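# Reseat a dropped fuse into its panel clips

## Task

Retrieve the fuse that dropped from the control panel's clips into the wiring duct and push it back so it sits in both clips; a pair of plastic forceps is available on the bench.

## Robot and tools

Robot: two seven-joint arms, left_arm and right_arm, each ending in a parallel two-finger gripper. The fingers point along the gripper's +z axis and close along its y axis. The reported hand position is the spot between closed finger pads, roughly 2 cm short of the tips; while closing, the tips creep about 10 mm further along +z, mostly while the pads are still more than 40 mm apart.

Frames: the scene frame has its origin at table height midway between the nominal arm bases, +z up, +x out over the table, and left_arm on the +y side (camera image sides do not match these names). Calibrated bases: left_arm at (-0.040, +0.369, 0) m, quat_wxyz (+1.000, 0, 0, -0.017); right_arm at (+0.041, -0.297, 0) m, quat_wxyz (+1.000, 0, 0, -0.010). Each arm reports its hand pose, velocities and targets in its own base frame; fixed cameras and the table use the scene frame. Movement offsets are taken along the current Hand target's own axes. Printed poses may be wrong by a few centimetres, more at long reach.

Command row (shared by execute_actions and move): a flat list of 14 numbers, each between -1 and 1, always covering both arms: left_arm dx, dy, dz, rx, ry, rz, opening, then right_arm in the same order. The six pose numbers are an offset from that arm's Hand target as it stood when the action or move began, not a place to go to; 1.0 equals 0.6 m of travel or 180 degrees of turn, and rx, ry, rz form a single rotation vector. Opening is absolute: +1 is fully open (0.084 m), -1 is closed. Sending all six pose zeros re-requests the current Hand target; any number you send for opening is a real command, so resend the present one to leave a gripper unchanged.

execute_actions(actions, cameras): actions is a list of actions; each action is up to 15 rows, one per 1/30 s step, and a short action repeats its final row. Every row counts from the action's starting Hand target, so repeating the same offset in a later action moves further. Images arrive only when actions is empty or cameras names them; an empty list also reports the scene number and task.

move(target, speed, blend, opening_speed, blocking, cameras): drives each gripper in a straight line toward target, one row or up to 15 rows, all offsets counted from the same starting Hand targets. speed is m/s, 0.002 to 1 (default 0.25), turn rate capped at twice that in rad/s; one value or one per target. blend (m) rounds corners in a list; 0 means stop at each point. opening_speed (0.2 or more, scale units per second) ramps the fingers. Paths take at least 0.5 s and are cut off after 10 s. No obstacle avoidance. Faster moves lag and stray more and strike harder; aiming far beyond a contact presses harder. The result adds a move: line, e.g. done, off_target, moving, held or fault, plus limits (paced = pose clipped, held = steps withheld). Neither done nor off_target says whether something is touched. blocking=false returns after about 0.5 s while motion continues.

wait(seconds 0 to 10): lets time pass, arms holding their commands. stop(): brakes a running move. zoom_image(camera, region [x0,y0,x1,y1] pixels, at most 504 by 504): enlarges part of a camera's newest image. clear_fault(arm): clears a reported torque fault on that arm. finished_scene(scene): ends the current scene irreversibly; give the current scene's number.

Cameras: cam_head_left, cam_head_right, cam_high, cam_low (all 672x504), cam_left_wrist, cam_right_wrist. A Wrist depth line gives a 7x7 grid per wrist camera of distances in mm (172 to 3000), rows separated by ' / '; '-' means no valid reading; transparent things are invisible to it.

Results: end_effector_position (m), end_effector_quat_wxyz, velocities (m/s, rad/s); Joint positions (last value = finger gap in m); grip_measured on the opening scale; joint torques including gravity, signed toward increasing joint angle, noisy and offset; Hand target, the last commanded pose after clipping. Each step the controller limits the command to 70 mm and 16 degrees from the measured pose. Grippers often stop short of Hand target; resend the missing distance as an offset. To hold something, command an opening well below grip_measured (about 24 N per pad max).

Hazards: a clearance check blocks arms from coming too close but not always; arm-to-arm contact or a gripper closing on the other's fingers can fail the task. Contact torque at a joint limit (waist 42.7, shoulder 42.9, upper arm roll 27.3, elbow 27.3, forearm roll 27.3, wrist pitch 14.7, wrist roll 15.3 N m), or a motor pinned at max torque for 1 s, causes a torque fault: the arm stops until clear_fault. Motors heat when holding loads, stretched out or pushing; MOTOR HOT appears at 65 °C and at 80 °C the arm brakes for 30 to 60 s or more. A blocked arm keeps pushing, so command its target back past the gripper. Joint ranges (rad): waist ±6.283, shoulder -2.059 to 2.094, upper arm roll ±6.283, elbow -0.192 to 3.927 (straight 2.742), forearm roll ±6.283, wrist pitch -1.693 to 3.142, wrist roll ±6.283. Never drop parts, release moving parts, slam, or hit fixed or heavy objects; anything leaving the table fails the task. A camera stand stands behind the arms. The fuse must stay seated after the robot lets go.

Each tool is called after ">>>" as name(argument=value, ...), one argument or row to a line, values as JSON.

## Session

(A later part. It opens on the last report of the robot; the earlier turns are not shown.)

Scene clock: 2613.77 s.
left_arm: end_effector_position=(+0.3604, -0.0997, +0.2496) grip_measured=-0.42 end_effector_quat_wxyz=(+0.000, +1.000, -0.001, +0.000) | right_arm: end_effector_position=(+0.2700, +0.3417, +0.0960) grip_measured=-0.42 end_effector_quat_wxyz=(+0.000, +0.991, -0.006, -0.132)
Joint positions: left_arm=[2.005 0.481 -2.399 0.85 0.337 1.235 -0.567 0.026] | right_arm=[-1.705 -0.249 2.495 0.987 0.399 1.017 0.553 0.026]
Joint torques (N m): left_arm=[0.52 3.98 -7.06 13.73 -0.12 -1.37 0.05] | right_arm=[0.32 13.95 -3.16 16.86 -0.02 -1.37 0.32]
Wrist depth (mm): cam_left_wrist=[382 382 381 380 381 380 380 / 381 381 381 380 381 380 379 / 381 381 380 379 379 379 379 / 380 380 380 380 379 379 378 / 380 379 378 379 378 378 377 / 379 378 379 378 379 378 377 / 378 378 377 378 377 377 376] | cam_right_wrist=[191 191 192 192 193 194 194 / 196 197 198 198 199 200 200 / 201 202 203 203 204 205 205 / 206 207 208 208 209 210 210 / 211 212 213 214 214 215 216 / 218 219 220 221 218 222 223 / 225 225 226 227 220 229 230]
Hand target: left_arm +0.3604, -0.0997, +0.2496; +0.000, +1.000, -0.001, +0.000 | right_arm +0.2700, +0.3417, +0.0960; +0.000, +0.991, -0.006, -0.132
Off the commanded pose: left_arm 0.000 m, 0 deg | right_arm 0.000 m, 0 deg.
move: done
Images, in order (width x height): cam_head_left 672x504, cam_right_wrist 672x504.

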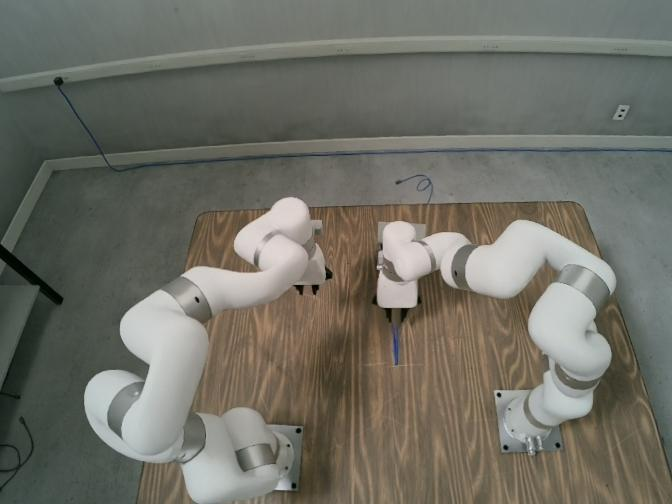

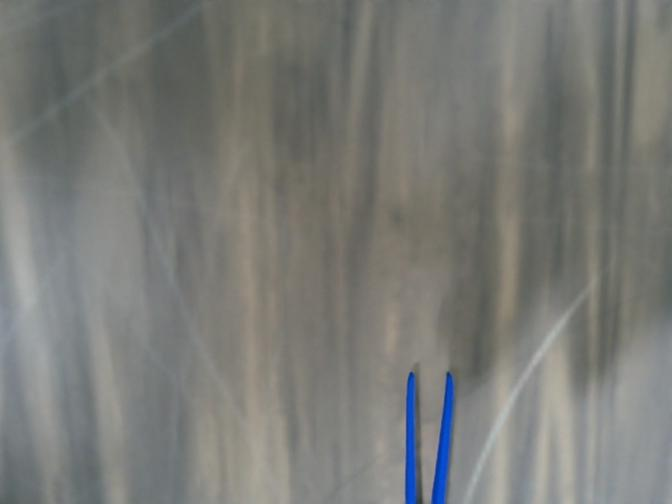

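>>> move(
  target=[
    [0,0,0,0,0,0,-0.4, -0.0213,0.1525,-0.2767,0,0,0,-0.5],
    [0,0,0,0,0,0,-0.3, 0.1558,0.1793,-0.1907,0.2374,0.1108,-0.1153,-0.9],
  ],
  speed=[0.15,0.12],
  blend=[0.01,0],
  cameras=["cam_right_wrist"],
)

Scene clock: 2633.90 s.
left_arm: end_effector_position=(+0.3604, -0.0997, +0.2496) grip_measured=-0.32 end_effector_quat_wxyz=(+0.000, +1.000, -0.001, +0.000) | right_arm: end_effector_position=(+0.3887, +0.2328, +0.1823) grip_measured=-0.92 end_effector_quat_wxyz=(-0.379, +0.916, +0.120, +0.050)
Joint positions: left_arm=[2.005 0.481 -2.399 0.85 0.337 1.235 -0.567 0.03] | right_arm=[-1.474 0.501 1.796 0.667 0.478 0.586 -0.348 0.003]
Joint torques (N m): left_arm=[0.27 4.12 -7.11 13.77 -0.13 -1.5 0.05] | right_arm=[0.06 -1.55 7.99 15.83 -0.01 -1.6 0.01]
Wrist depth (mm): cam_left_wrist=[382 381 381 381 380 381 380 / 381 380 380 380 380 379 380 / 381 380 381 380 379 379 379 / 380 380 380 379 379 379 378 / 380 379 379 379 379 379 378 / 379 379 378 378 377 378 377 / 378 378 378 377 377 377 378] | cam_right_wrist=[794 665 522 461 410 369 334 / 778 - 211 187 181 - 307 / 718 633 218 185 194 180 192 / 688 606 258 241 204 188 203 / 657 565 492 417 196 180 228 / 651 544 467 409 364 319 299 / 625 520 453 395 356 319 293]
Hand target: left_arm +0.3604, -0.0997, +0.2496; +0.000, +1.000, -0.001, +0.000 | right_arm +0.3887, +0.2328, +0.1823; -0.379, +0.916, +0.120, +0.050
Off the commanded pose: left_arm 0.000 m, 0 deg | right_arm 0.000 m, 0 deg.
move: done
Images, in order (width x height): cam_right_wrist 672x504.

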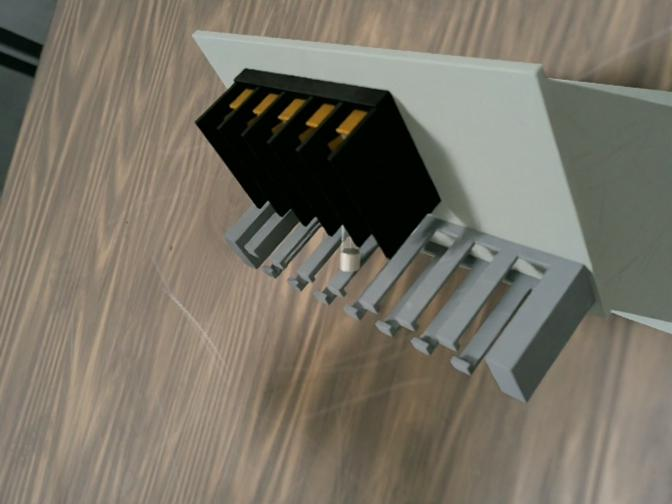

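>>> move(
  target=[-0.1563,0.3655,0.2160,0,0.0833,0,-0.3, 0,0,0,0,0,0,-0.9],
  speed=0.2,
  cameras=["cam_left_wrist"],
)

Scene clock: 2649.53 s.
left_arm: end_effector_position=(+0.2663, -0.3190, +0.1202) grip_measured=-0.32 end_effector_quat_wxyz=(+0.001, +0.991, -0.001, +0.130) | right_arm: end_effector_position=(+0.3887, +0.2328, +0.1823) grip_measured=-0.92 end_effector_quat_wxyz=(-0.379, +0.916, +0.120, +0.050)
Joint positions: left_arm=[1.793 0.116 -2.737 0.615 0.455 0.613 -1.302 0.03] | right_arm=[-1.474 0.501 1.796 0.667 0.478 0.586 -0.348 0.003]
Joint torques (N m): left_arm=[-0.8 9.51 -1.13 12.92 -0.17 -1.62 -0.02] | right_arm=[0.38 -1.67 8.07 15.86 0.01 -1.52 0.06]
Wrist depth (mm): cam_left_wrist=[304 304 304 303 304 304 303 / 293 292 292 292 291 292 292 / 284 281 284 284 284 284 284 / 274 274 274 274 274 274 274 / 265 267 267 267 266 266 266 / 258 258 258 258 258 258 258 / 252 252 252 252 251 251 251] | cam_right_wrist=[792 667 523 460 411 368 334 / 779 - 211 187 181 - 308 / 719 631 218 185 194 180 192 / 687 608 258 240 204 188 203 / 659 565 491 416 196 180 229 / 650 544 467 409 365 319 299 / 627 520 454 396 356 319 293]
Hand target: left_arm +0.2663, -0.3190, +0.1202; +0.001, +0.991, -0.001, +0.130 | right_arm +0.3887, +0.2328, +0.1823; -0.379, +0.916, +0.120, +0.050
Off the commanded pose: left_arm 0.000 m, 0 deg | right_arm 0.000 m, 0 deg.
move: done
Images, in order (width x height): cam_left_wrist 672x504.

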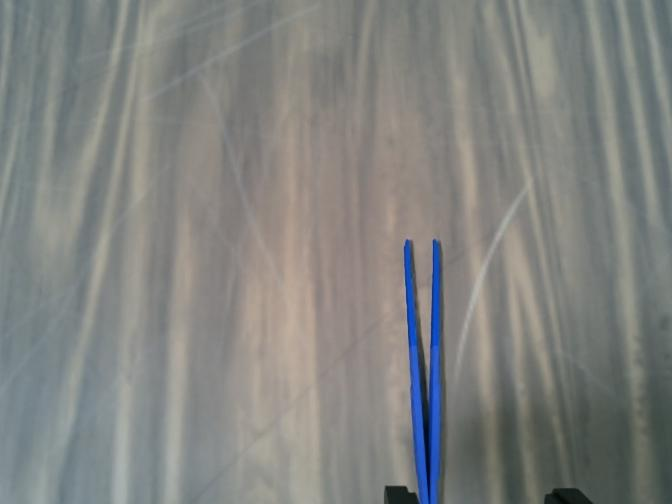

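>>> move(
  target=[-0.0433,0.0028,0.1517,0,0,0,-0.3, 0,0,0,0,0,0,-0.9],
  speed=0.1,
  cameras=["cam_left_wrist"],
)

>>> move(
  target=[0,0,0,0,0,0,-0.84, 0,0,0,0,0,0,-0.9],
  speed=0.05,
  opening_speed=0.4,
  cameras=["cam_left_wrist"],
)

Scene clock: 2660.03 s.
left_arm: end_effector_position=(+0.2648, -0.3208, +0.0256) grip_measured=-0.32 end_effector_quat_wxyz=(+0.001, +0.991, -0.001, +0.130) | right_arm: end_effector_position=(+0.3887, +0.2328, +0.1823) grip_measured=-0.92 end_effector_quat_wxyz=(-0.379, +0.916, +0.120, +0.050)
Joint positions: left_arm=[1.807 -0.18 -2.722 0.579 0.494 0.287 -1.392 0.03] | right_arm=[-1.474 0.501 1.796 0.667 0.478 0.586 -0.348 0.003]
Joint torques (N m): left_arm=[-0.25 12.22 1.72 10.07 -0.11 -1.5 0.02] | right_arm=[0.34 -1.74 8.09 15.69 -0.05 -1.56 -0.02]
Wrist depth (mm): cam_left_wrist=[196 195 195 195 195 195 195 / 188 188 188 188 188 188 188 / 183 183 183 183 181 182 182 / 176 176 176 176 176 176 176 / 173 173 173 173 - 173 173 / - - - - - - - / - - - - - - -] | cam_right_wrist=[788 664 522 461 412 369 335 / 780 - 211 187 181 - 307 / 717 630 218 185 195 180 192 / 689 605 258 240 204 188 203 / 660 563 490 416 196 180 228 / 650 544 466 409 364 319 298 / 626 520 454 396 356 319 293]
Hand target: left_arm +0.2648, -0.3208, +0.0256; +0.001, +0.991, -0.001, +0.130 | right_arm +0.3887, +0.2328, +0.1823; -0.379, +0.916, +0.120, +0.050
Off the commanded pose: left_arm 0.000 m, 0 deg | right_arm 0.000 m, 0 deg.
move: done
Images, in order (width x height): cam_left_wrist 672x504.

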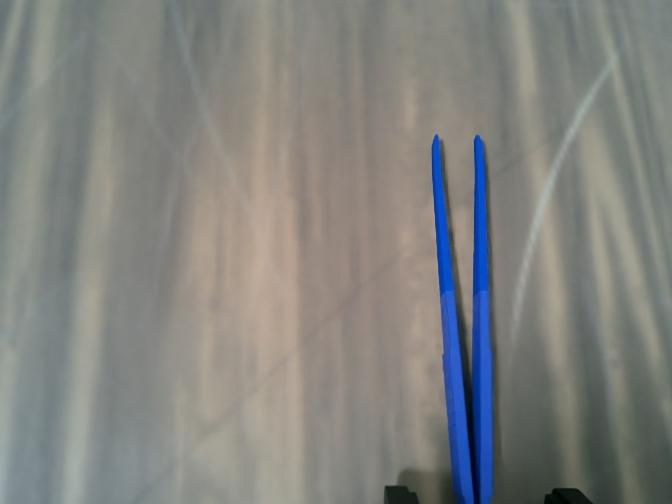

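Scene clock: 2661.60 s.
left_arm: end_effector_position=(+0.2648, -0.3208, +0.0256) grip_measured=-0.86 end_effector_quat_wxyz=(+0.001, +0.991, -0.001, +0.130) | right_arm: end_effector_position=(+0.3887, +0.2328, +0.1823) grip_measured=-0.92 end_effector_quat_wxyz=(-0.379, +0.916, +0.120, +0.050)
Joint positions: left_arm=[1.807 -0.18 -2.722 0.579 0.494 0.287 -1.392 0.006] | right_arm=[-1.474 0.501 1.796 0.667 0.478 0.586 -0.348 0.003]
Joint torques (N m): left_arm=[-0.09 12.28 1.63 10 -0.19 -1.49 -0.01] | right_arm=[0.24 -1.66 8.18 15.57 -0.22 -1.5 0.03]
Wrist depth (mm): cam_left_wrist=[195 195 195 195 195 195 195 / 188 188 188 188 188 188 188 / 182 183 183 183 181 182 182 / 176 176 176 176 176 176 176 / 173 173 173 173 - 173 173 / - - - - - - - / - - - - - - -] | cam_right_wrist=[793 667 522 461 411 369 334 / 778 - 211 187 181 - 308 / 722 630 218 185 194 180 192 / 687 607 258 240 204 188 203 / 659 563 491 417 196 180 228 / 654 545 467 409 364 319 299 / 627 520 454 396 356 320 293]
Hand target: left_arm +0.2648, -0.3208, +0.0256; +0.001, +0.991, -0.001, +0.130 | right_arm +0.3887, +0.2328, +0.1823; -0.379, +0.916, +0.120, +0.050
Off the commanded pose: left_arm 0.000 m, 0 deg | right_arm 0.000 m, 0 deg.
move: done
Images, in order (width x height): cam_left_wrist 672x504.

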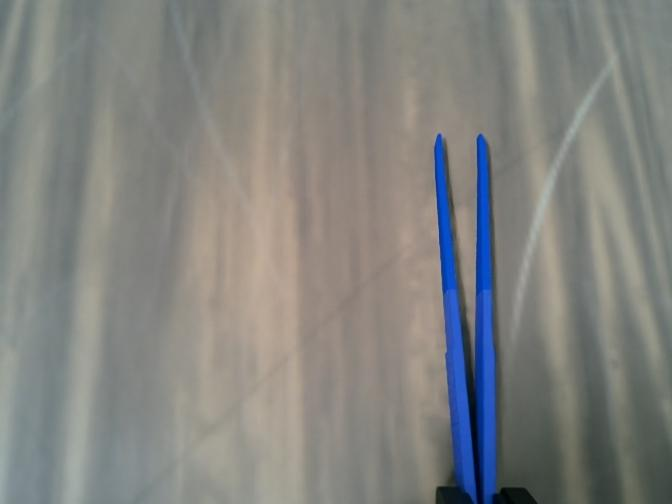

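>>> move(
  target=[0,0,0,0,0,0,-0.87, 0,0,0,0,0,0,-0.9],
  speed=0.05,
  opening_speed=0.4,
  cameras=["cam_left_wrist"],
)

>>> move(
  target=[0,0,0,0,0,0,-0.9, 0,0,0,0,0,0,-0.9],
  speed=0.05,
  opening_speed=0.4,
  cameras=["cam_left_wrist"],
)

>>> move(
  target=[0,0,0,0,0,0,-0.94, 0,0,0,0,0,0,-0.9],
  speed=0.05,
  opening_speed=0.4,
  cameras=["cam_left_wrist"],
)

Scene clock: 2667.83 s.
left_arm: end_effector_position=(+0.2648, -0.3208, +0.0256) grip_measured=-0.89 end_effector_quat_wxyz=(+0.001, +0.991, -0.001, +0.130) | right_arm: end_effector_position=(+0.3887, +0.2328, +0.1823) grip_measured=-0.92 end_effector_quat_wxyz=(-0.379, +0.916, +0.120, +0.050)
Joint positions: left_arm=[1.807 -0.18 -2.722 0.579 0.494 0.287 -1.392 0.005] | right_arm=[-1.474 0.501 1.796 0.667 0.478 0.586 -0.348 0.003]
Joint torques (N m): left_arm=[-0.35 12.45 1.8 9.98 -0.2 -1.45 0.01] | right_arm=[0.11 -1.52 8.22 15.6 -0.23 -1.51 0.05]
Wrist depth (mm): cam_left_wrist=[195 195 195 195 195 195 195 / 188 188 188 188 188 187 188 / 183 183 182 183 182 182 182 / 176 176 176 176 176 176 176 / 173 173 173 173 - 173 173 / - - - - - - - / - - - - - - -] | cam_right_wrist=[792 665 522 461 410 368 334 / 778 - 211 187 181 - 308 / 719 631 218 185 194 180 192 / 689 608 258 240 204 188 203 / 660 563 491 417 196 180 228 / 650 544 467 408 364 319 298 / 625 520 454 396 357 320 293]
Hand target: left_arm +0.2648, -0.3208, +0.0256; +0.001, +0.991, -0.001, +0.130 | right_arm +0.3887, +0.2328, +0.1823; -0.379, +0.916, +0.120, +0.050
Off the commanded pose: left_arm 0.000 m, 0 deg | right_arm 0.000 m, 0 deg.
move: done
Images, in order (width x height): cam_left_wrist 672x504.

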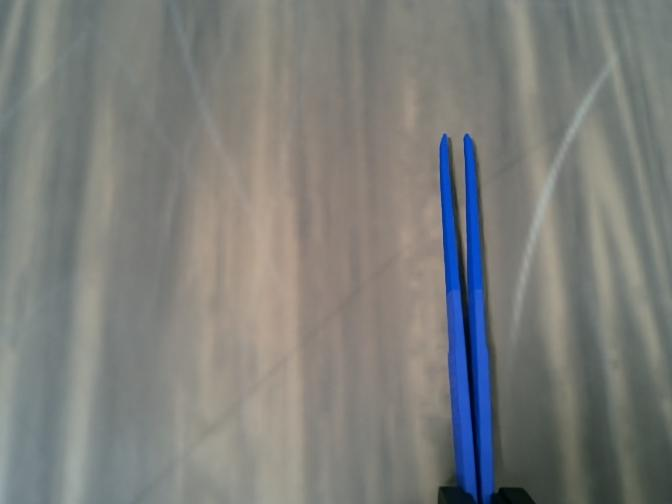

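Scene clock: 2668.33 s.
left_arm: end_effector_position=(+0.2648, -0.3208, +0.0256) grip_measured=-0.90 end_effector_quat_wxyz=(+0.001, +0.991, -0.001, +0.130) | right_arm: end_effector_position=(+0.3887, +0.2328, +0.1823) grip_measured=-0.92 end_effector_quat_wxyz=(-0.379, +0.916, +0.120, +0.050)
Joint positions: left_arm=[1.807 -0.18 -2.722 0.579 0.494 0.287 -1.392 0.005] | right_arm=[-1.474 0.501 1.796 0.667 0.478 0.586 -0.348 0.003]
Joint torques (N m): left_arm=[-0.36 12.64 1.7 9.9 -0.36 -1.41 0.03] | right_arm=[0.41 -1.89 8.29 15.68 -0.17 -1.44 -0.06]
Wrist depth (mm): cam_left_wrist=[195 195 195 195 195 195 195 / 188 188 188 188 188 188 188 / 183 182 183 183 181 182 182 / 176 176 176 176 176 176 176 / 173 173 173 173 - 173 173 / - - - - - - - / - - - - - - -] | cam_right_wrist=[790 664 523 460 411 369 334 / 780 - 211 187 181 - 307 / 721 631 218 185 194 180 192 / 689 607 258 241 204 188 203 / 657 565 492 416 196 180 228 / 651 544 468 408 364 319 298 / 626 520 453 395 356 319 293]
Hand target: left_arm +0.2648, -0.3208, +0.0256; +0.001, +0.991, -0.001, +0.130 | right_arm +0.3887, +0.2328, +0.1823; -0.379, +0.916, +0.120, +0.050
Off the commanded pose: left_arm 0.000 m, 0 deg | right_arm 0.000 m, 0 deg.
move: done
Images, in order (width x height): cam_left_wrist 672x504.

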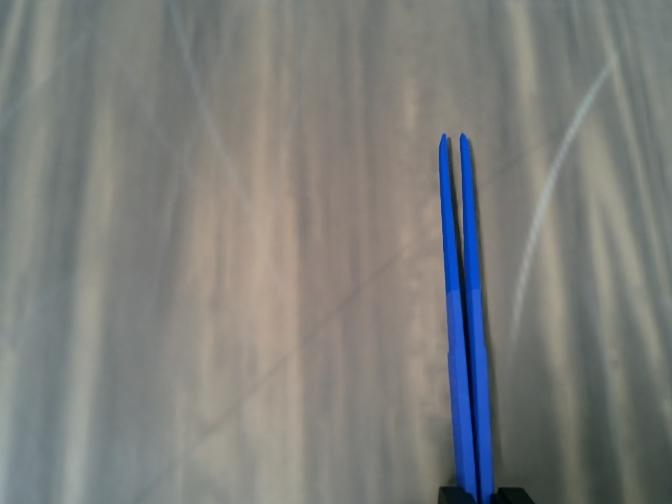

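Scene clock: 2668.83 s.
left_arm: end_effector_position=(+0.2648, -0.3208, +0.0256) grip_measured=-0.90 end_effector_quat_wxyz=(+0.001, +0.991, -0.001, +0.130) | right_arm: end_effector_position=(+0.3887, +0.2328, +0.1823) grip_measured=-0.92 end_effector_quat_wxyz=(-0.379, +0.916, +0.120, +0.050)
Joint positions: left_arm=[1.807 -0.18 -2.722 0.579 0.494 0.287 -1.392 0.005] | right_arm=[-1.474 0.501 1.796 0.667 0.478 0.586 -0.348 0.003]
Joint torques (N m): left_arm=[-0.2 12.48 1.52 9.88 -0.31 -1.3 0.04] | right_arm=[0.23 -1.67 8.19 15.56 0 -1.51 -0.08]
Wrist depth (mm): cam_left_wrist=[195 195 195 195 195 195 195 / 188 188 188 188 188 188 188 / 183 183 183 183 181 182 183 / 176 176 176 176 176 176 176 / 173 173 173 173 - 173 173 / - - - - - - - / - - - - - - -] | cam_right_wrist=[793 663 522 461 411 369 334 / 778 - 211 187 181 - 307 / 720 631 218 185 195 180 192 / 689 604 258 240 204 188 203 / 660 563 492 417 196 180 228 / 650 544 466 408 364 320 298 / 625 520 454 396 356 319 293]
Hand target: left_arm +0.2648, -0.3208, +0.0256; +0.001, +0.991, -0.001, +0.130 | right_arm +0.3887, +0.2328, +0.1823; -0.379, +0.916, +0.120, +0.050
Off the commanded pose: left_arm 0.000 m, 0 deg | right_arm 0.000 m, 0 deg.
move: done
Images, in order (width x height): cam_left_wrist 672x504.

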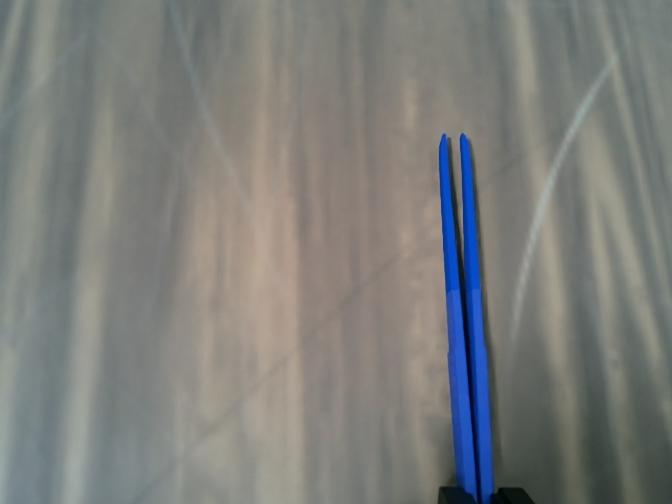

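>>> move(
  target=[
    [0,0,0,0,0,0,-0.8, 0,0,0,0,0,0,-0.9],
    [0.0177,0,0.0048,0,0,0,-0.8, 0,0,0,0,0,0,-0.9],
  ],
  speed=0.04,
  cameras=[],
)

>>> move(
  target=[0,0,0,0,0,0,-0.84, 0,0,0,0,0,0,-0.9],
  speed=0.05,
  opening_speed=0.4,
  cameras=["cam_left_wrist"],
)

>>> move(
  target=[0,0,0,0,0,0,-0.86, 0,0,0,0,0,0,-0.9],
  speed=0.05,
  opening_speed=0.4,
  cameras=["cam_left_wrist"],
)

>>> move(
  target=[0,0,0,0,0,0,-0.9, 0,0,0,0,0,0,-0.9],
  speed=0.05,
  opening_speed=0.4,
  cameras=["cam_left_wrist"],
)

Scene clock: 2689.23 s.
left_arm: end_effector_position=(+0.2758, -0.3208, +0.0256) grip_measured=-0.82 end_effector_quat_wxyz=(+0.001, +0.991, -0.001, +0.130) | right_arm: end_effector_position=(+0.3887, +0.2328, +0.1823) grip_measured=-0.92 end_effector_quat_wxyz=(-0.379, +0.916, +0.120, +0.050)
Joint positions: left_arm=[1.832 -0.197 -2.728 0.598 0.467 0.283 -1.349 0.008] | right_arm=[-1.474 0.501 1.796 0.667 0.478 0.586 -0.348 0.003]
Joint torques (N m): left_arm=[0.57 12.98 1.49 10.01 -0.43 -1.51 0.34] | right_arm=[0.17 -1.88 8.37 15.76 -0.21 -1.44 0.03]
Wrist depth (mm): cam_left_wrist=[195 195 195 195 195 195 195 / 188 188 188 188 188 188 188 / 183 183 183 183 182 183 182 / 176 176 176 176 176 176 176 / 173 - 173 173 173 - 173 / - - - - - - - / - - - - - - -] | cam_right_wrist=[791 666 523 460 411 368 334 / 779 - 211 187 181 - 307 / 722 632 218 185 195 180 193 / 689 607 258 241 204 189 203 / 660 563 491 416 196 180 228 / 650 542 468 409 364 319 299 / 624 520 454 396 356 319 293]
Hand target: left_arm +0.2758, -0.3208, +0.0256; +0.001, +0.991, -0.001, +0.130 | right_arm +0.3887, +0.2328, +0.1823; -0.379, +0.916, +0.120, +0.050
Off the commanded pose: left_arm 0.000 m, 0 deg | right_arm 0.000 m, 0 deg.
move: done
No camera images: "cameras" was empty.

Scene clock: 2689.73 s.
left_arm: end_effector_position=(+0.2758, -0.3208, +0.0256) grip_measured=-0.86 end_effector_quat_wxyz=(+0.001, +0.991, -0.001, +0.130) | right_arm: end_effector_position=(+0.3887, +0.2328, +0.1823) grip_measured=-0.92 end_effector_quat_wxyz=(-0.379, +0.916, +0.120, +0.050)
Joint positions: left_arm=[1.832 -0.197 -2.728 0.598 0.467 0.283 -1.349 0.006] | right_arm=[-1.474 0.501 1.796 0.667 0.478 0.586 -0.348 0.003]
Joint torques (N m): left_arm=[0.82 12.84 1.31 10.34 -0.51 -1.51 0.2] | right_arm=[0.25 -1.59 8.15 15.53 -0.21 -1.45 -0.07]
Wrist depth (mm): cam_left_wrist=[196 195 195 195 195 195 195 / 188 188 188 187 188 188 188 / 182 183 183 183 182 182 183 / 176 176 176 176 176 176 176 / 173 - 173 173 - 173 173 / - - - - - - - / - - - - - - -] | cam_right_wrist=[790 664 522 459 411 369 334 / 778 - 211 187 181 - 308 / 720 631 218 185 194 180 192 / 689 608 258 240 204 189 203 / 657 563 491 416 196 180 228 / 651 543 469 409 364 319 299 / 625 520 452 395 356 319 293]
Hand target: left_arm +0.2758, -0.3208, +0.0256; +0.001, +0.991, -0.001, +0.130 | right_arm +0.3887, +0.2328, +0.1823; -0.379, +0.916, +0.120, +0.050
Off the commanded pose: left_arm 0.000 m, 0 deg | right_arm 0.000 m, 0 deg.
move: done
Images, in order (width x height): cam_left_wrist 672x504.

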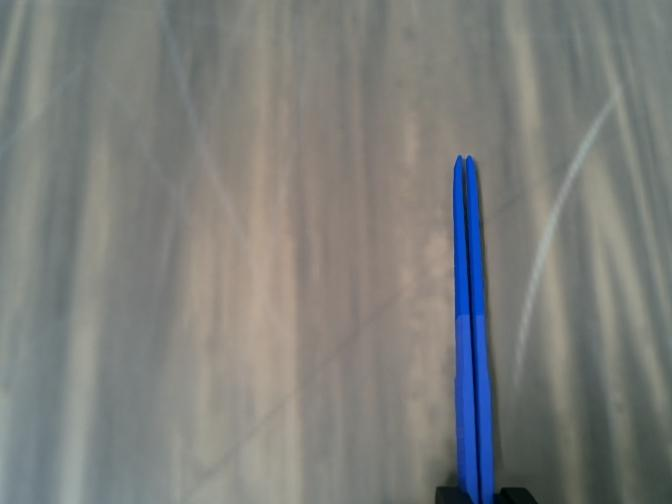

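Scene clock: 2690.23 s.
left_arm: end_effector_position=(+0.2758, -0.3208, +0.0256) grip_measured=-0.87 end_effector_quat_wxyz=(+0.001, +0.991, -0.001, +0.130) | right_arm: end_effector_position=(+0.3887, +0.2328, +0.1823) grip_measured=-0.92 end_effector_quat_wxyz=(-0.379, +0.916, +0.120, +0.050)
Joint positions: left_arm=[1.832 -0.197 -2.728 0.598 0.467 0.283 -1.349 0.006] | right_arm=[-1.474 0.501 1.796 0.667 0.478 0.586 -0.348 0.003]
Joint torques (N m): left_arm=[0.8 12.81 1.34 10.17 -0.57 -1.49 0.28] | right_arm=[0.25 -1.63 8.19 15.73 -0.15 -1.49 -0.09]
Wrist depth (mm): cam_left_wrist=[195 195 195 195 195 195 195 / 188 188 188 188 188 188 188 / 183 183 182 183 181 182 183 / 176 176 176 176 176 176 176 / 173 - 173 173 - 173 173 / - - - - - - - / - - - - - - -] | cam_right_wrist=[793 666 523 460 411 368 334 / 778 - 211 187 181 - 307 / 721 631 218 185 194 180 192 / 687 606 258 240 204 188 203 / 659 563 492 417 196 180 228 / 650 545 468 409 364 319 298 / 626 519 453 395 356 319 293]
Hand target: left_arm +0.2758, -0.3208, +0.0256; +0.001, +0.991, -0.001, +0.130 | right_arm +0.3887, +0.2328, +0.1823; -0.379, +0.916, +0.120, +0.050
Off the commanded pose: left_arm 0.000 m, 0 deg | right_arm 0.000 m, 0 deg.
move: done
Images, in order (width x height): cam_left_wrist 672x504.

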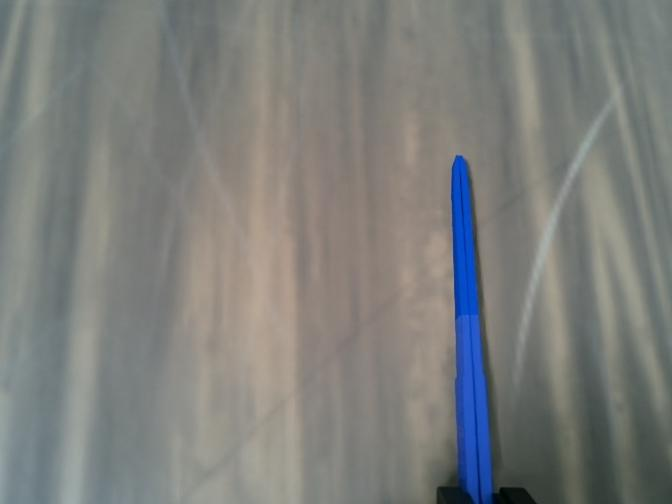

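Scene clock: 2690.73 s.
left_arm: end_effector_position=(+0.2758, -0.3208, +0.0256) grip_measured=-0.89 end_effector_quat_wxyz=(+0.001, +0.991, -0.001, +0.130) | right_arm: end_effector_position=(+0.3887, +0.2328, +0.1823) grip_measured=-0.92 end_effector_quat_wxyz=(-0.379, +0.916, +0.120, +0.050)
Joint positions: left_arm=[1.832 -0.197 -2.728 0.598 0.467 0.283 -1.349 0.005] | right_arm=[-1.474 0.501 1.796 0.667 0.478 0.586 -0.348 0.003]
Joint torques (N m): left_arm=[0.58 12.62 1.4 10.29 -0.68 -1.41 0.25] | right_arm=[0.48 -1.73 8.16 15.49 -0.08 -1.42 -0.06]
Wrist depth (mm): cam_left_wrist=[195 195 195 195 195 195 195 / 188 188 188 188 188 188 188 / 183 183 183 183 183 183 182 / 176 176 176 176 176 176 176 / 173 - 173 173 - 173 173 / - - - - - - - / - - - - - - -] | cam_right_wrist=[791 665 523 459 411 368 334 / 779 - 211 187 181 - 307 / 717 631 218 185 195 180 192 / 689 607 258 240 204 188 203 / 661 563 491 416 196 180 228 / 652 545 467 409 364 319 298 / 625 519 455 395 356 319 293]
Hand target: left_arm +0.2758, -0.3208, +0.0256; +0.001, +0.991, -0.001, +0.130 | right_arm +0.3887, +0.2328, +0.1823; -0.379, +0.916, +0.120, +0.050
Off the commanded pose: left_arm 0.000 m, 0 deg | right_arm 0.000 m, 0 deg.
move: done
Images, in order (width x height): cam_left_wrist 672x504.

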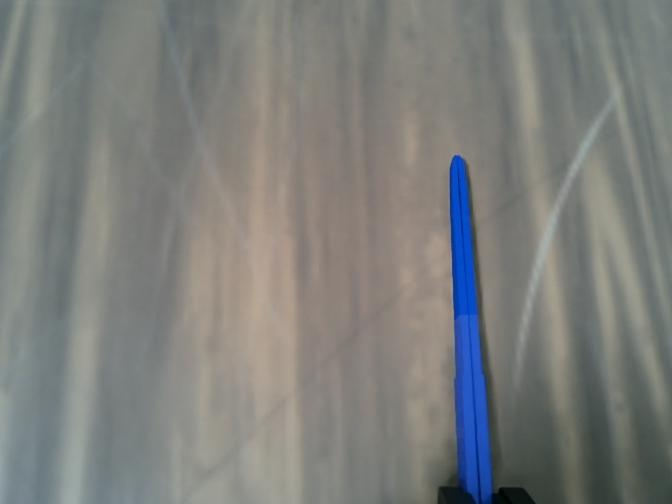

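>>> move(
  target=[-0.0108,0,-0.0402,0,0,0,-0.88, 0,0,0,0,0,0,-0.9],
  speed=0.08,
  cameras=[],
)

>>> move(
  target=[0,0,0,0,0,0,-0.83, 0,0,0,0,0,0,-0.9],
  speed=0.05,
  opening_speed=0.2,
  cameras=["cam_left_wrist"],
)

>>> move(
  target=[0,0,0,0,0,0,-0.822, 0,0,0,0,0,0,-0.9],
  speed=0.05,
  opening_speed=0.2,
  cameras=["cam_left_wrist"],
)

Scene clock: 2705.40 s.
left_arm: end_effector_position=(+0.2633, -0.3207, +0.0472) grip_measured=-0.89 end_effector_quat_wxyz=(+0.000, +0.991, -0.001, +0.130) | right_arm: end_effector_position=(+0.3887, +0.2328, +0.1823) grip_measured=-0.92 end_effector_quat_wxyz=(-0.379, +0.916, +0.120, +0.050)
Joint positions: left_arm=[1.805 -0.102 -2.729 0.576 0.489 0.362 -1.376 0.005] | right_arm=[-1.474 0.501 1.796 0.667 0.478 0.586 -0.348 0.003]
Joint torques (N m): left_arm=[-0.57 12.76 0.51 10.46 -0.11 -1.32 -0.02] | right_arm=[0.18 -1.77 8.21 15.48 -0.26 -1.41 0.06]
Wrist depth (mm): cam_left_wrist=[220 220 220 220 220 218 220 / 212 212 212 211 211 212 212 / 206 206 206 206 206 205 206 / 198 198 198 198 198 198 198 / 194 194 193 193 193 193 193 / 187 187 187 187 187 187 186 / 182 182 182 182 182 182 182] | cam_right_wrist=[790 665 522 459 412 368 334 / 776 - 211 187 181 - 307 / 721 631 218 185 194 179 192 / 688 608 258 240 204 188 203 / 659 564 492 416 196 180 228 / 652 545 467 409 364 319 298 / 626 520 454 395 356 319 293]
Hand target: left_arm +0.2633, -0.3207, +0.0472; +0.001, +0.991, -0.001, +0.130 | right_arm +0.3887, +0.2328, +0.1823; -0.379, +0.916, +0.120, +0.050
Off the commanded pose: left_arm 0.000 m, 0 deg | right_arm 0.000 m, 0 deg.
move: done
No camera images: "cameras" was empty.

Scene clock: 2705.90 s.
left_arm: end_effector_position=(+0.2633, -0.3207, +0.0472) grip_measured=-0.85 end_effector_quat_wxyz=(+0.001, +0.991, -0.001, +0.130) | right_arm: end_effector_position=(+0.3887, +0.2328, +0.1823) grip_measured=-0.92 end_effector_quat_wxyz=(-0.379, +0.916, +0.120, +0.050)
Joint positions: left_arm=[1.805 -0.102 -2.729 0.576 0.489 0.362 -1.376 0.007] | right_arm=[-1.474 0.501 1.796 0.667 0.478 0.586 -0.348 0.003]
Joint torques (N m): left_arm=[-0.54 12.37 0.67 10.64 -0.26 -1.33 0] | right_arm=[0.2 -1.72 8.26 15.53 -0.19 -1.41 0.02]
Wrist depth (mm): cam_left_wrist=[220 220 220 220 220 218 220 / 212 212 212 212 211 211 211 / 206 206 206 206 206 205 205 / 198 199 198 198 198 198 198 / 193 193 193 193 193 193 193 / 187 187 187 187 187 187 187 / 182 182 182 182 182 182 182] | cam_right_wrist=[790 664 522 461 411 369 334 / 778 - 211 187 181 - 307 / 719 629 218 185 194 180 192 / 691 607 258 241 204 189 203 / 659 565 491 416 196 180 228 / 651 544 467 409 364 319 298 / 626 521 454 395 356 319 293]
Hand target: left_arm +0.2633, -0.3207, +0.0472; +0.001, +0.991, -0.001, +0.130 | right_arm +0.3887, +0.2328, +0.1823; -0.379, +0.916, +0.120, +0.050
Off the commanded pose: left_arm 0.000 m, 0 deg | right_arm 0.000 m, 0 deg.
move: done
Images, in order (width x height): cam_left_wrist 672x504.

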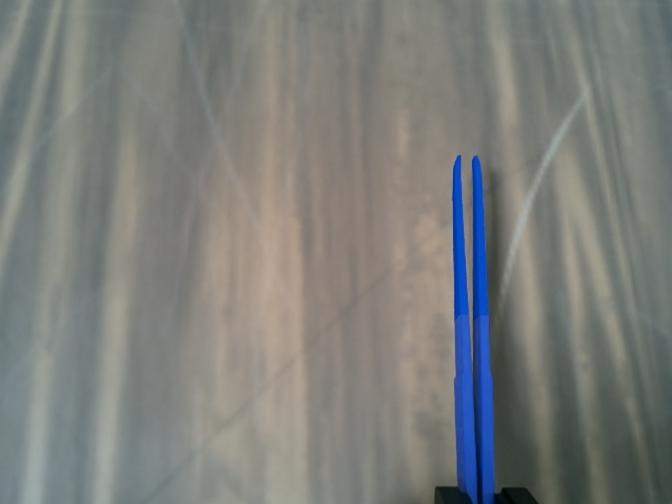

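Scene clock: 2706.40 s.
left_arm: end_effector_position=(+0.2633, -0.3207, +0.0472) grip_measured=-0.84 end_effector_quat_wxyz=(+0.001, +0.991, -0.001, +0.130) | right_arm: end_effector_position=(+0.3887, +0.2328, +0.1823) grip_measured=-0.92 end_effector_quat_wxyz=(-0.379, +0.916, +0.120, +0.050)
Joint positions: left_arm=[1.805 -0.102 -2.729 0.576 0.489 0.362 -1.376 0.007] | right_arm=[-1.474 0.501 1.796 0.667 0.478 0.586 -0.348 0.003]
Joint torques (N m): left_arm=[-0.65 12.59 0.54 10.49 -0.05 -1.42 -0.02] | right_arm=[0.29 -1.46 8.51 15.58 -0.09 -1.45 0.01]
Wrist depth (mm): cam_left_wrist=[220 220 220 220 220 218 220 / 212 212 211 212 211 212 211 / 206 206 206 206 206 206 206 / 198 198 198 198 198 198 198 / 193 193 193 193 193 193 193 / 187 187 187 187 187 187 187 / 182 182 182 182 182 182 182] | cam_right_wrist=[793 665 522 460 411 369 334 / 778 - 211 187 181 - 307 / 719 632 218 185 194 180 192 / 689 609 258 241 204 189 203 / 660 563 491 417 196 180 229 / 652 545 468 409 364 319 298 / 625 520 454 395 356 319 293]
Hand target: left_arm +0.2633, -0.3207, +0.0472; +0.001, +0.991, -0.001, +0.130 | right_arm +0.3887, +0.2328, +0.1823; -0.379, +0.916, +0.120, +0.050
Off the commanded pose: left_arm 0.000 m, 0 deg | right_arm 0.000 m, 0 deg.
move: done
Images, in order (width x height): cam_left_wrist 672x504.

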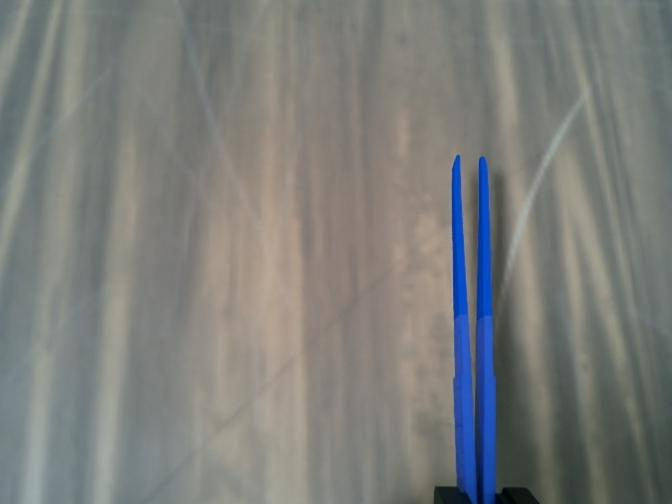

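>>> move(
  target=[0,0,0,0,0,0,-0.812, 0,0,0,0,0,0,-0.9],
  speed=0.05,
  opening_speed=0.2,
  cameras=["cam_left_wrist"],
)

>>> move(
  target=[0,0,-0.02,0,0,0,-0.812, 0,0,0,0,0,0,-0.9],
  speed=0.05,
  opening_speed=0.2,
  cameras=["cam_left_wrist"],
)

Scene clock: 2713.27 s.
left_arm: end_effector_position=(+0.2633, -0.3207, +0.0472) grip_measured=-0.83 end_effector_quat_wxyz=(+0.001, +0.991, -0.001, +0.130) | right_arm: end_effector_position=(+0.3887, +0.2328, +0.1823) grip_measured=-0.92 end_effector_quat_wxyz=(-0.379, +0.916, +0.120, +0.050)
Joint positions: left_arm=[1.805 -0.102 -2.729 0.576 0.489 0.362 -1.376 0.007] | right_arm=[-1.474 0.501 1.796 0.667 0.478 0.586 -0.348 0.003]
Joint torques (N m): left_arm=[-0.5 12.49 0.73 10.65 -0.13 -1.41 -0.02] | right_arm=[0.01 -1.74 8.17 15.55 -0.37 -1.28 -0.03]
Wrist depth (mm): cam_left_wrist=[220 220 220 220 220 218 220 / 211 212 212 212 211 211 212 / 206 206 206 205 206 205 206 / 198 198 198 198 199 198 198 / 193 193 193 193 193 193 193 / 187 187 187 187 187 187 187 / 182 182 182 182 182 182 182] | cam_right_wrist=[794 665 522 459 411 369 334 / 778 - 211 187 181 - 307 / 719 632 218 185 194 179 192 / 687 608 258 240 204 188 203 / 660 562 491 417 196 180 228 / 652 544 468 410 363 319 299 / 625 519 454 396 356 319 293]
Hand target: left_arm +0.2633, -0.3207, +0.0472; +0.001, +0.991, -0.001, +0.130 | right_arm +0.3887, +0.2328, +0.1823; -0.379, +0.916, +0.120, +0.050
Off the commanded pose: left_arm 0.000 m, 0 deg | right_arm 0.000 m, 0 deg.
move: done
Images, in order (width x height): cam_left_wrist 672x504.

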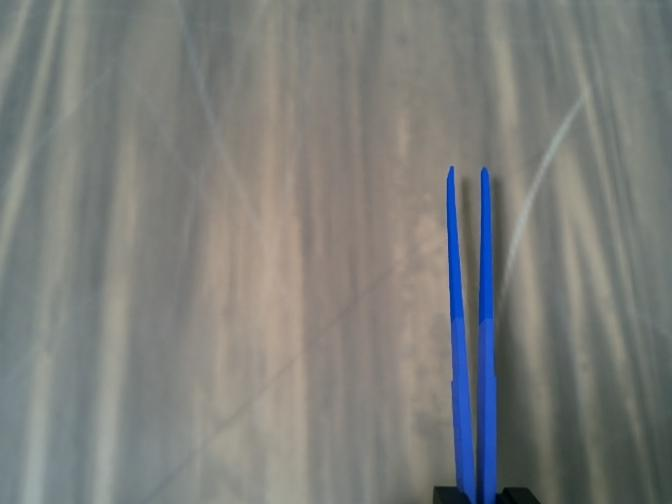

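Scene clock: 2714.07 s.
left_arm: end_effector_position=(+0.2602, -0.3207, +0.0588) grip_measured=-0.83 end_effector_quat_wxyz=(+0.000, +0.991, -0.001, +0.130) | right_arm: end_effector_position=(+0.3887, +0.2328, +0.1823) grip_measured=-0.92 end_effector_quat_wxyz=(-0.379, +0.916, +0.120, +0.050)
Joint positions: left_arm=[1.799 -0.058 -2.732 0.573 0.489 0.404 -1.375 0.007] | right_arm=[-1.474 0.501 1.796 0.667 0.478 0.586 -0.348 0.003]
Joint torques (N m): left_arm=[-0.33 11.66 0.22 11 -0.13 -1.5 0.35] | right_arm=[0.25 -1.84 8.17 15.49 -0.26 -1.44 0.01]
Wrist depth (mm): cam_left_wrist=[234 233 233 233 233 233 231 / 224 224 224 224 224 224 224 / 218 218 218 218 218 216 218 / 211 210 211 210 210 210 210 / 205 205 205 205 205 205 205 / 198 198 198 198 198 198 198 / 193 193 193 193 193 193 193] | cam_right_wrist=[792 664 524 460 411 369 334 / 778 - 211 187 181 - 307 / 718 631 218 185 195 180 192 / 687 605 258 240 204 188 203 / 659 564 491 416 196 180 228 / 651 545 467 410 364 319 298 / 625 521 454 396 356 319 293]
Hand target: left_arm +0.2602, -0.3207, +0.0588; +0.001, +0.991, -0.001, +0.130 | right_arm +0.3887, +0.2328, +0.1823; -0.379, +0.916, +0.120, +0.050
Off the commanded pose: left_arm 0.000 m, 0 deg | right_arm 0.000 m, 0 deg.
move: done
Images, in order (width x height): cam_left_wrist 672x504.

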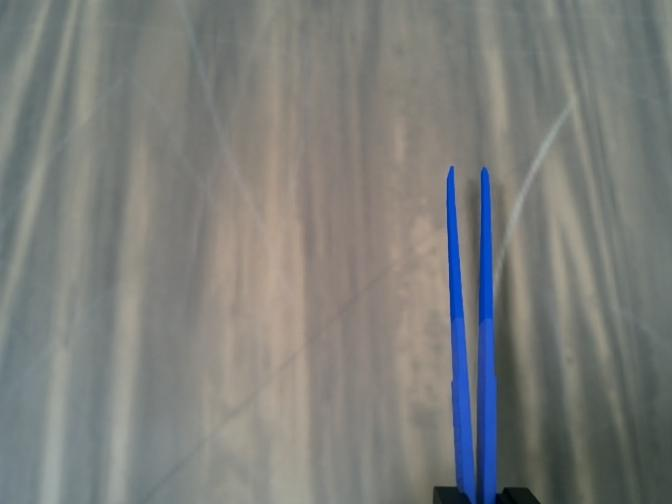

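>>> move(
  target=[
    [0,0,0,0,0,0,-0.86, 0,0,0,0,0,0,-0.9],
    [0.043,0,-0.161,0,0,0,-0.86, 0,0,0,0,0,0,-0.9],
    [0.3828,0.0052,-0.1925,-0.0017,-0.1550,0.0216,-0.86, 0,0,0,0,0,0,-0.9],
  ],
  speed=[0.05,0.15,0.12],
  blend=[0,0.02,0],
  cameras=["cam_left_wrist","cam_right_wrist"],
)

>>> zoom_image(
  camera="cam_left_wrist",
  region=[380, 80, 560, 240],
)

>>> zoom_image(
  camera="cam_right_wrist",
  region=[240, 180, 440, 340],
)

Scene clock: 2743.20 s.
left_arm: end_effector_position=(+0.4521, -0.3239, +0.2298) grip_measured=-0.87 end_effector_quat_wxyz=(-0.001, +0.993, -0.034, -0.112) | right_arm: end_effector_position=(+0.3887, +0.2328, +0.1823) grip_measured=-0.92 end_effector_quat_wxyz=(-0.379, +0.916, +0.120, +0.050)
Joint positions: left_arm=[2.153 -0.53 -2.56 1.783 -0.368 1.55 -0.325 0.006] | right_arm=[-1.474 0.501 1.796 0.667 0.478 0.586 -0.348 0.003]
Joint torques (N m): left_arm=[0.87 20.21 5.98 13.68 -0.39 -0.81 0.25] | right_arm=[0.22 -1.99 8.33 15.47 -0.15 -1.4 0.12]
Wrist depth (mm): cam_left_wrist=[327 327 - - 179 - 192 / 334 334 195 193 195 195 204 / 343 342 342 341 342 341 338 / 350 350 349 349 348 348 347 / 359 360 359 357 357 357 356 / 368 367 367 366 366 365 365 / 379 378 374 374 374 374 376] | cam_right_wrist=[791 665 523 460 411 368 335 / 777 - 211 187 181 - 307 / 718 630 218 185 194 179 192 / 687 610 258 240 204 189 203 / 659 591 491 416 196 180 228 / 669 544 449 409 364 319 298 / 593 190 454 395 356 319 293]
Hand target: left_arm +0.4522, -0.3239, +0.2298; -0.001, +0.993, -0.034, -0.112 | right_arm +0.3887, +0.2328, +0.1823; -0.379, +0.916, +0.120, +0.050
Off the commanded pose: left_arm 0.000 m, 0 deg | right_arm 0.000 m, 0 deg.
move: done
Images, in order (width x height): cam_left_wrist 672x504, cam_right_wrist 672x504.

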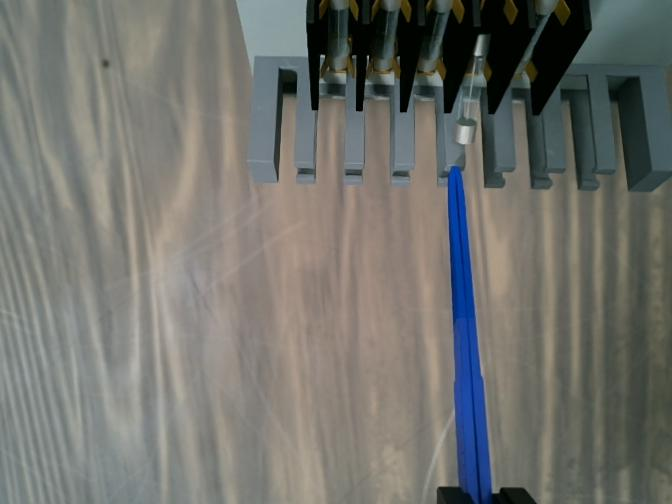

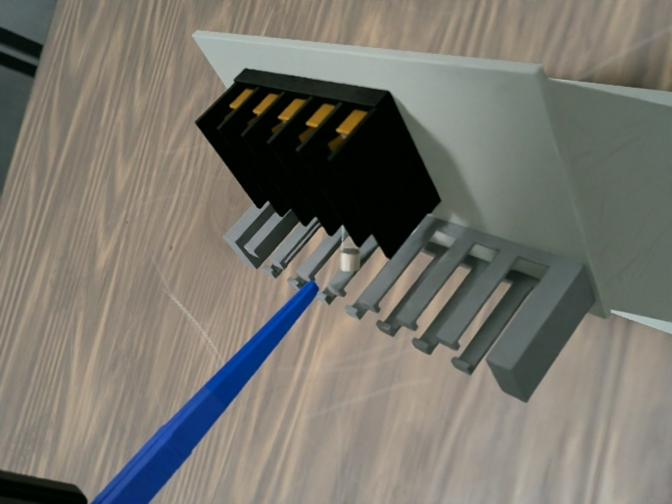

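Scaled by 2.800 from the camera's 672x504 image, which has a finer 960x720 frame.

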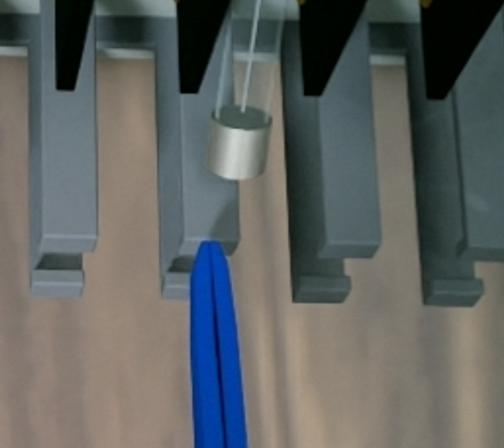

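Scaled by 2.520 from the camera's 672x504 image, which has a finer 960x720 frame.

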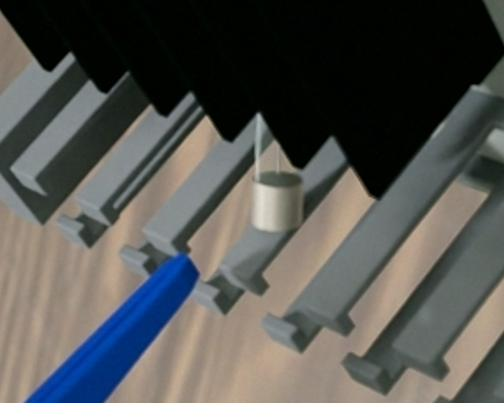

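>>> move(
  target=[0,0,0,0,0,0,-0.822, 0,0,0,0,0,0,-0.9],
  speed=0.05,
  opening_speed=0.2,
  cameras=["cam_left_wrist","cam_right_wrist"],
)

>>> zoom_image(
  camera="cam_left_wrist",
  region=[380, 80, 560, 240],
)

>>> zoom_image(
  camera="cam_right_wrist",
  region=[240, 180, 440, 340],
)

Scene clock: 2749.17 s.
left_arm: end_effector_position=(+0.4522, -0.3239, +0.2298) grip_measured=-0.84 end_effector_quat_wxyz=(-0.001, +0.993, -0.034, -0.112) | right_arm: end_effector_position=(+0.3887, +0.2328, +0.1823) grip_measured=-0.92 end_effector_quat_wxyz=(-0.379, +0.916, +0.120, +0.050)
Joint positions: left_arm=[2.153 -0.53 -2.56 1.784 -0.368 1.55 -0.325 0.007] | right_arm=[-1.474 0.501 1.796 0.667 0.478 0.586 -0.348 0.003]
Joint torques (N m): left_arm=[0.76 20.13 6.34 13.86 -0.2 -0.88 0.24] | right_arm=[0.17 -2.02 8.07 15.53 -0.21 -1.31 -0.04]
Wrist depth (mm): cam_left_wrist=[327 328 - - 179 - 192 / 334 334 195 193 195 195 204 / 343 343 343 342 341 341 339 / 350 350 350 349 348 348 348 / 359 359 358 356 358 358 357 / 368 367 367 366 365 365 365 / 378 377 375 377 374 373 375] | cam_right_wrist=[791 667 524 461 410 369 334 / 778 - 211 187 181 - 307 / 719 631 218 185 195 180 192 / 687 607 258 240 204 188 203 / 660 592 448 405 196 180 229 / 679 550 440 409 364 319 298 / 594 188 453 396 355 319 293]
Hand target: left_arm +0.4522, -0.3239, +0.2298; -0.001, +0.993, -0.034, -0.112 | right_arm +0.3887, +0.2328, +0.1823; -0.379, +0.916, +0.120, +0.050
Off the commanded pose: left_arm 0.000 m, 0 deg | right_arm 0.000 m, 0 deg.
move: done
Images, in order (width x height): cam_left_wrist 672x504, cam_right_wrist 672x504.

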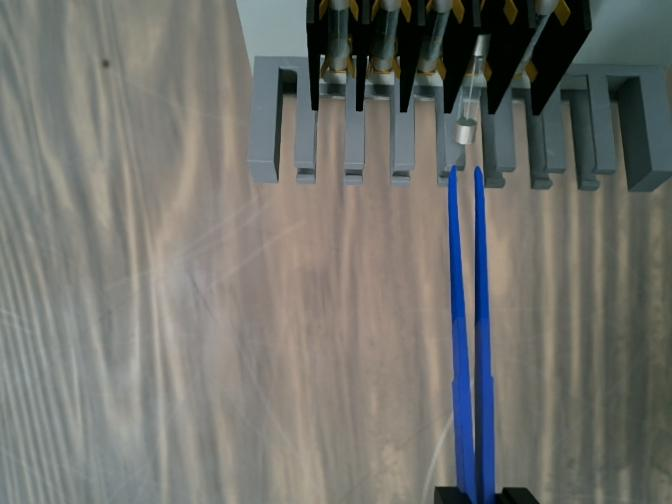

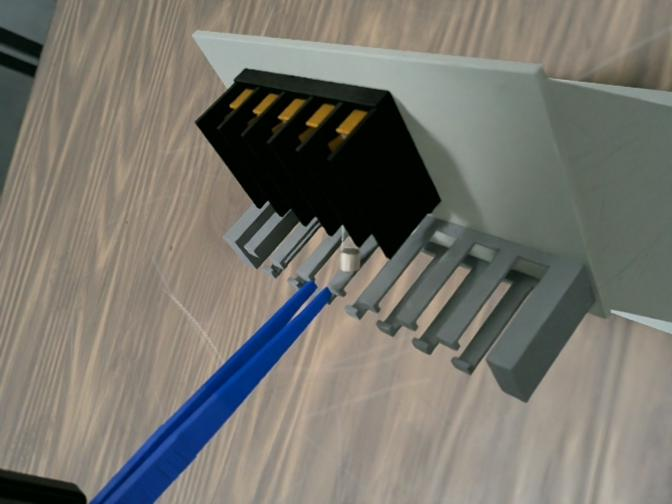

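Scaled by 2.800 from the camera's 672x504 image, which has a finer 960x720 frame.

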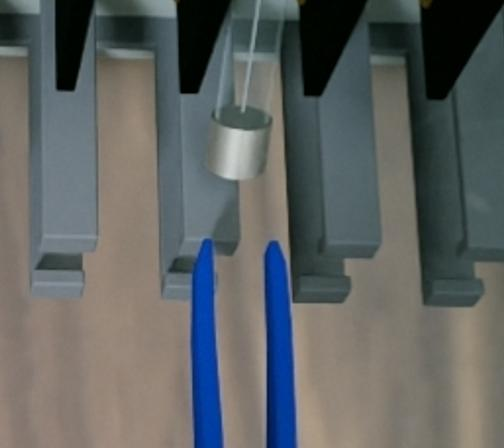

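Scaled by 2.520 from the camera's 672x504 image, which has a finer 960x720 frame.

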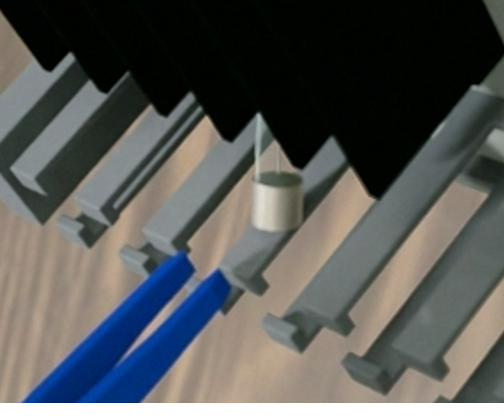

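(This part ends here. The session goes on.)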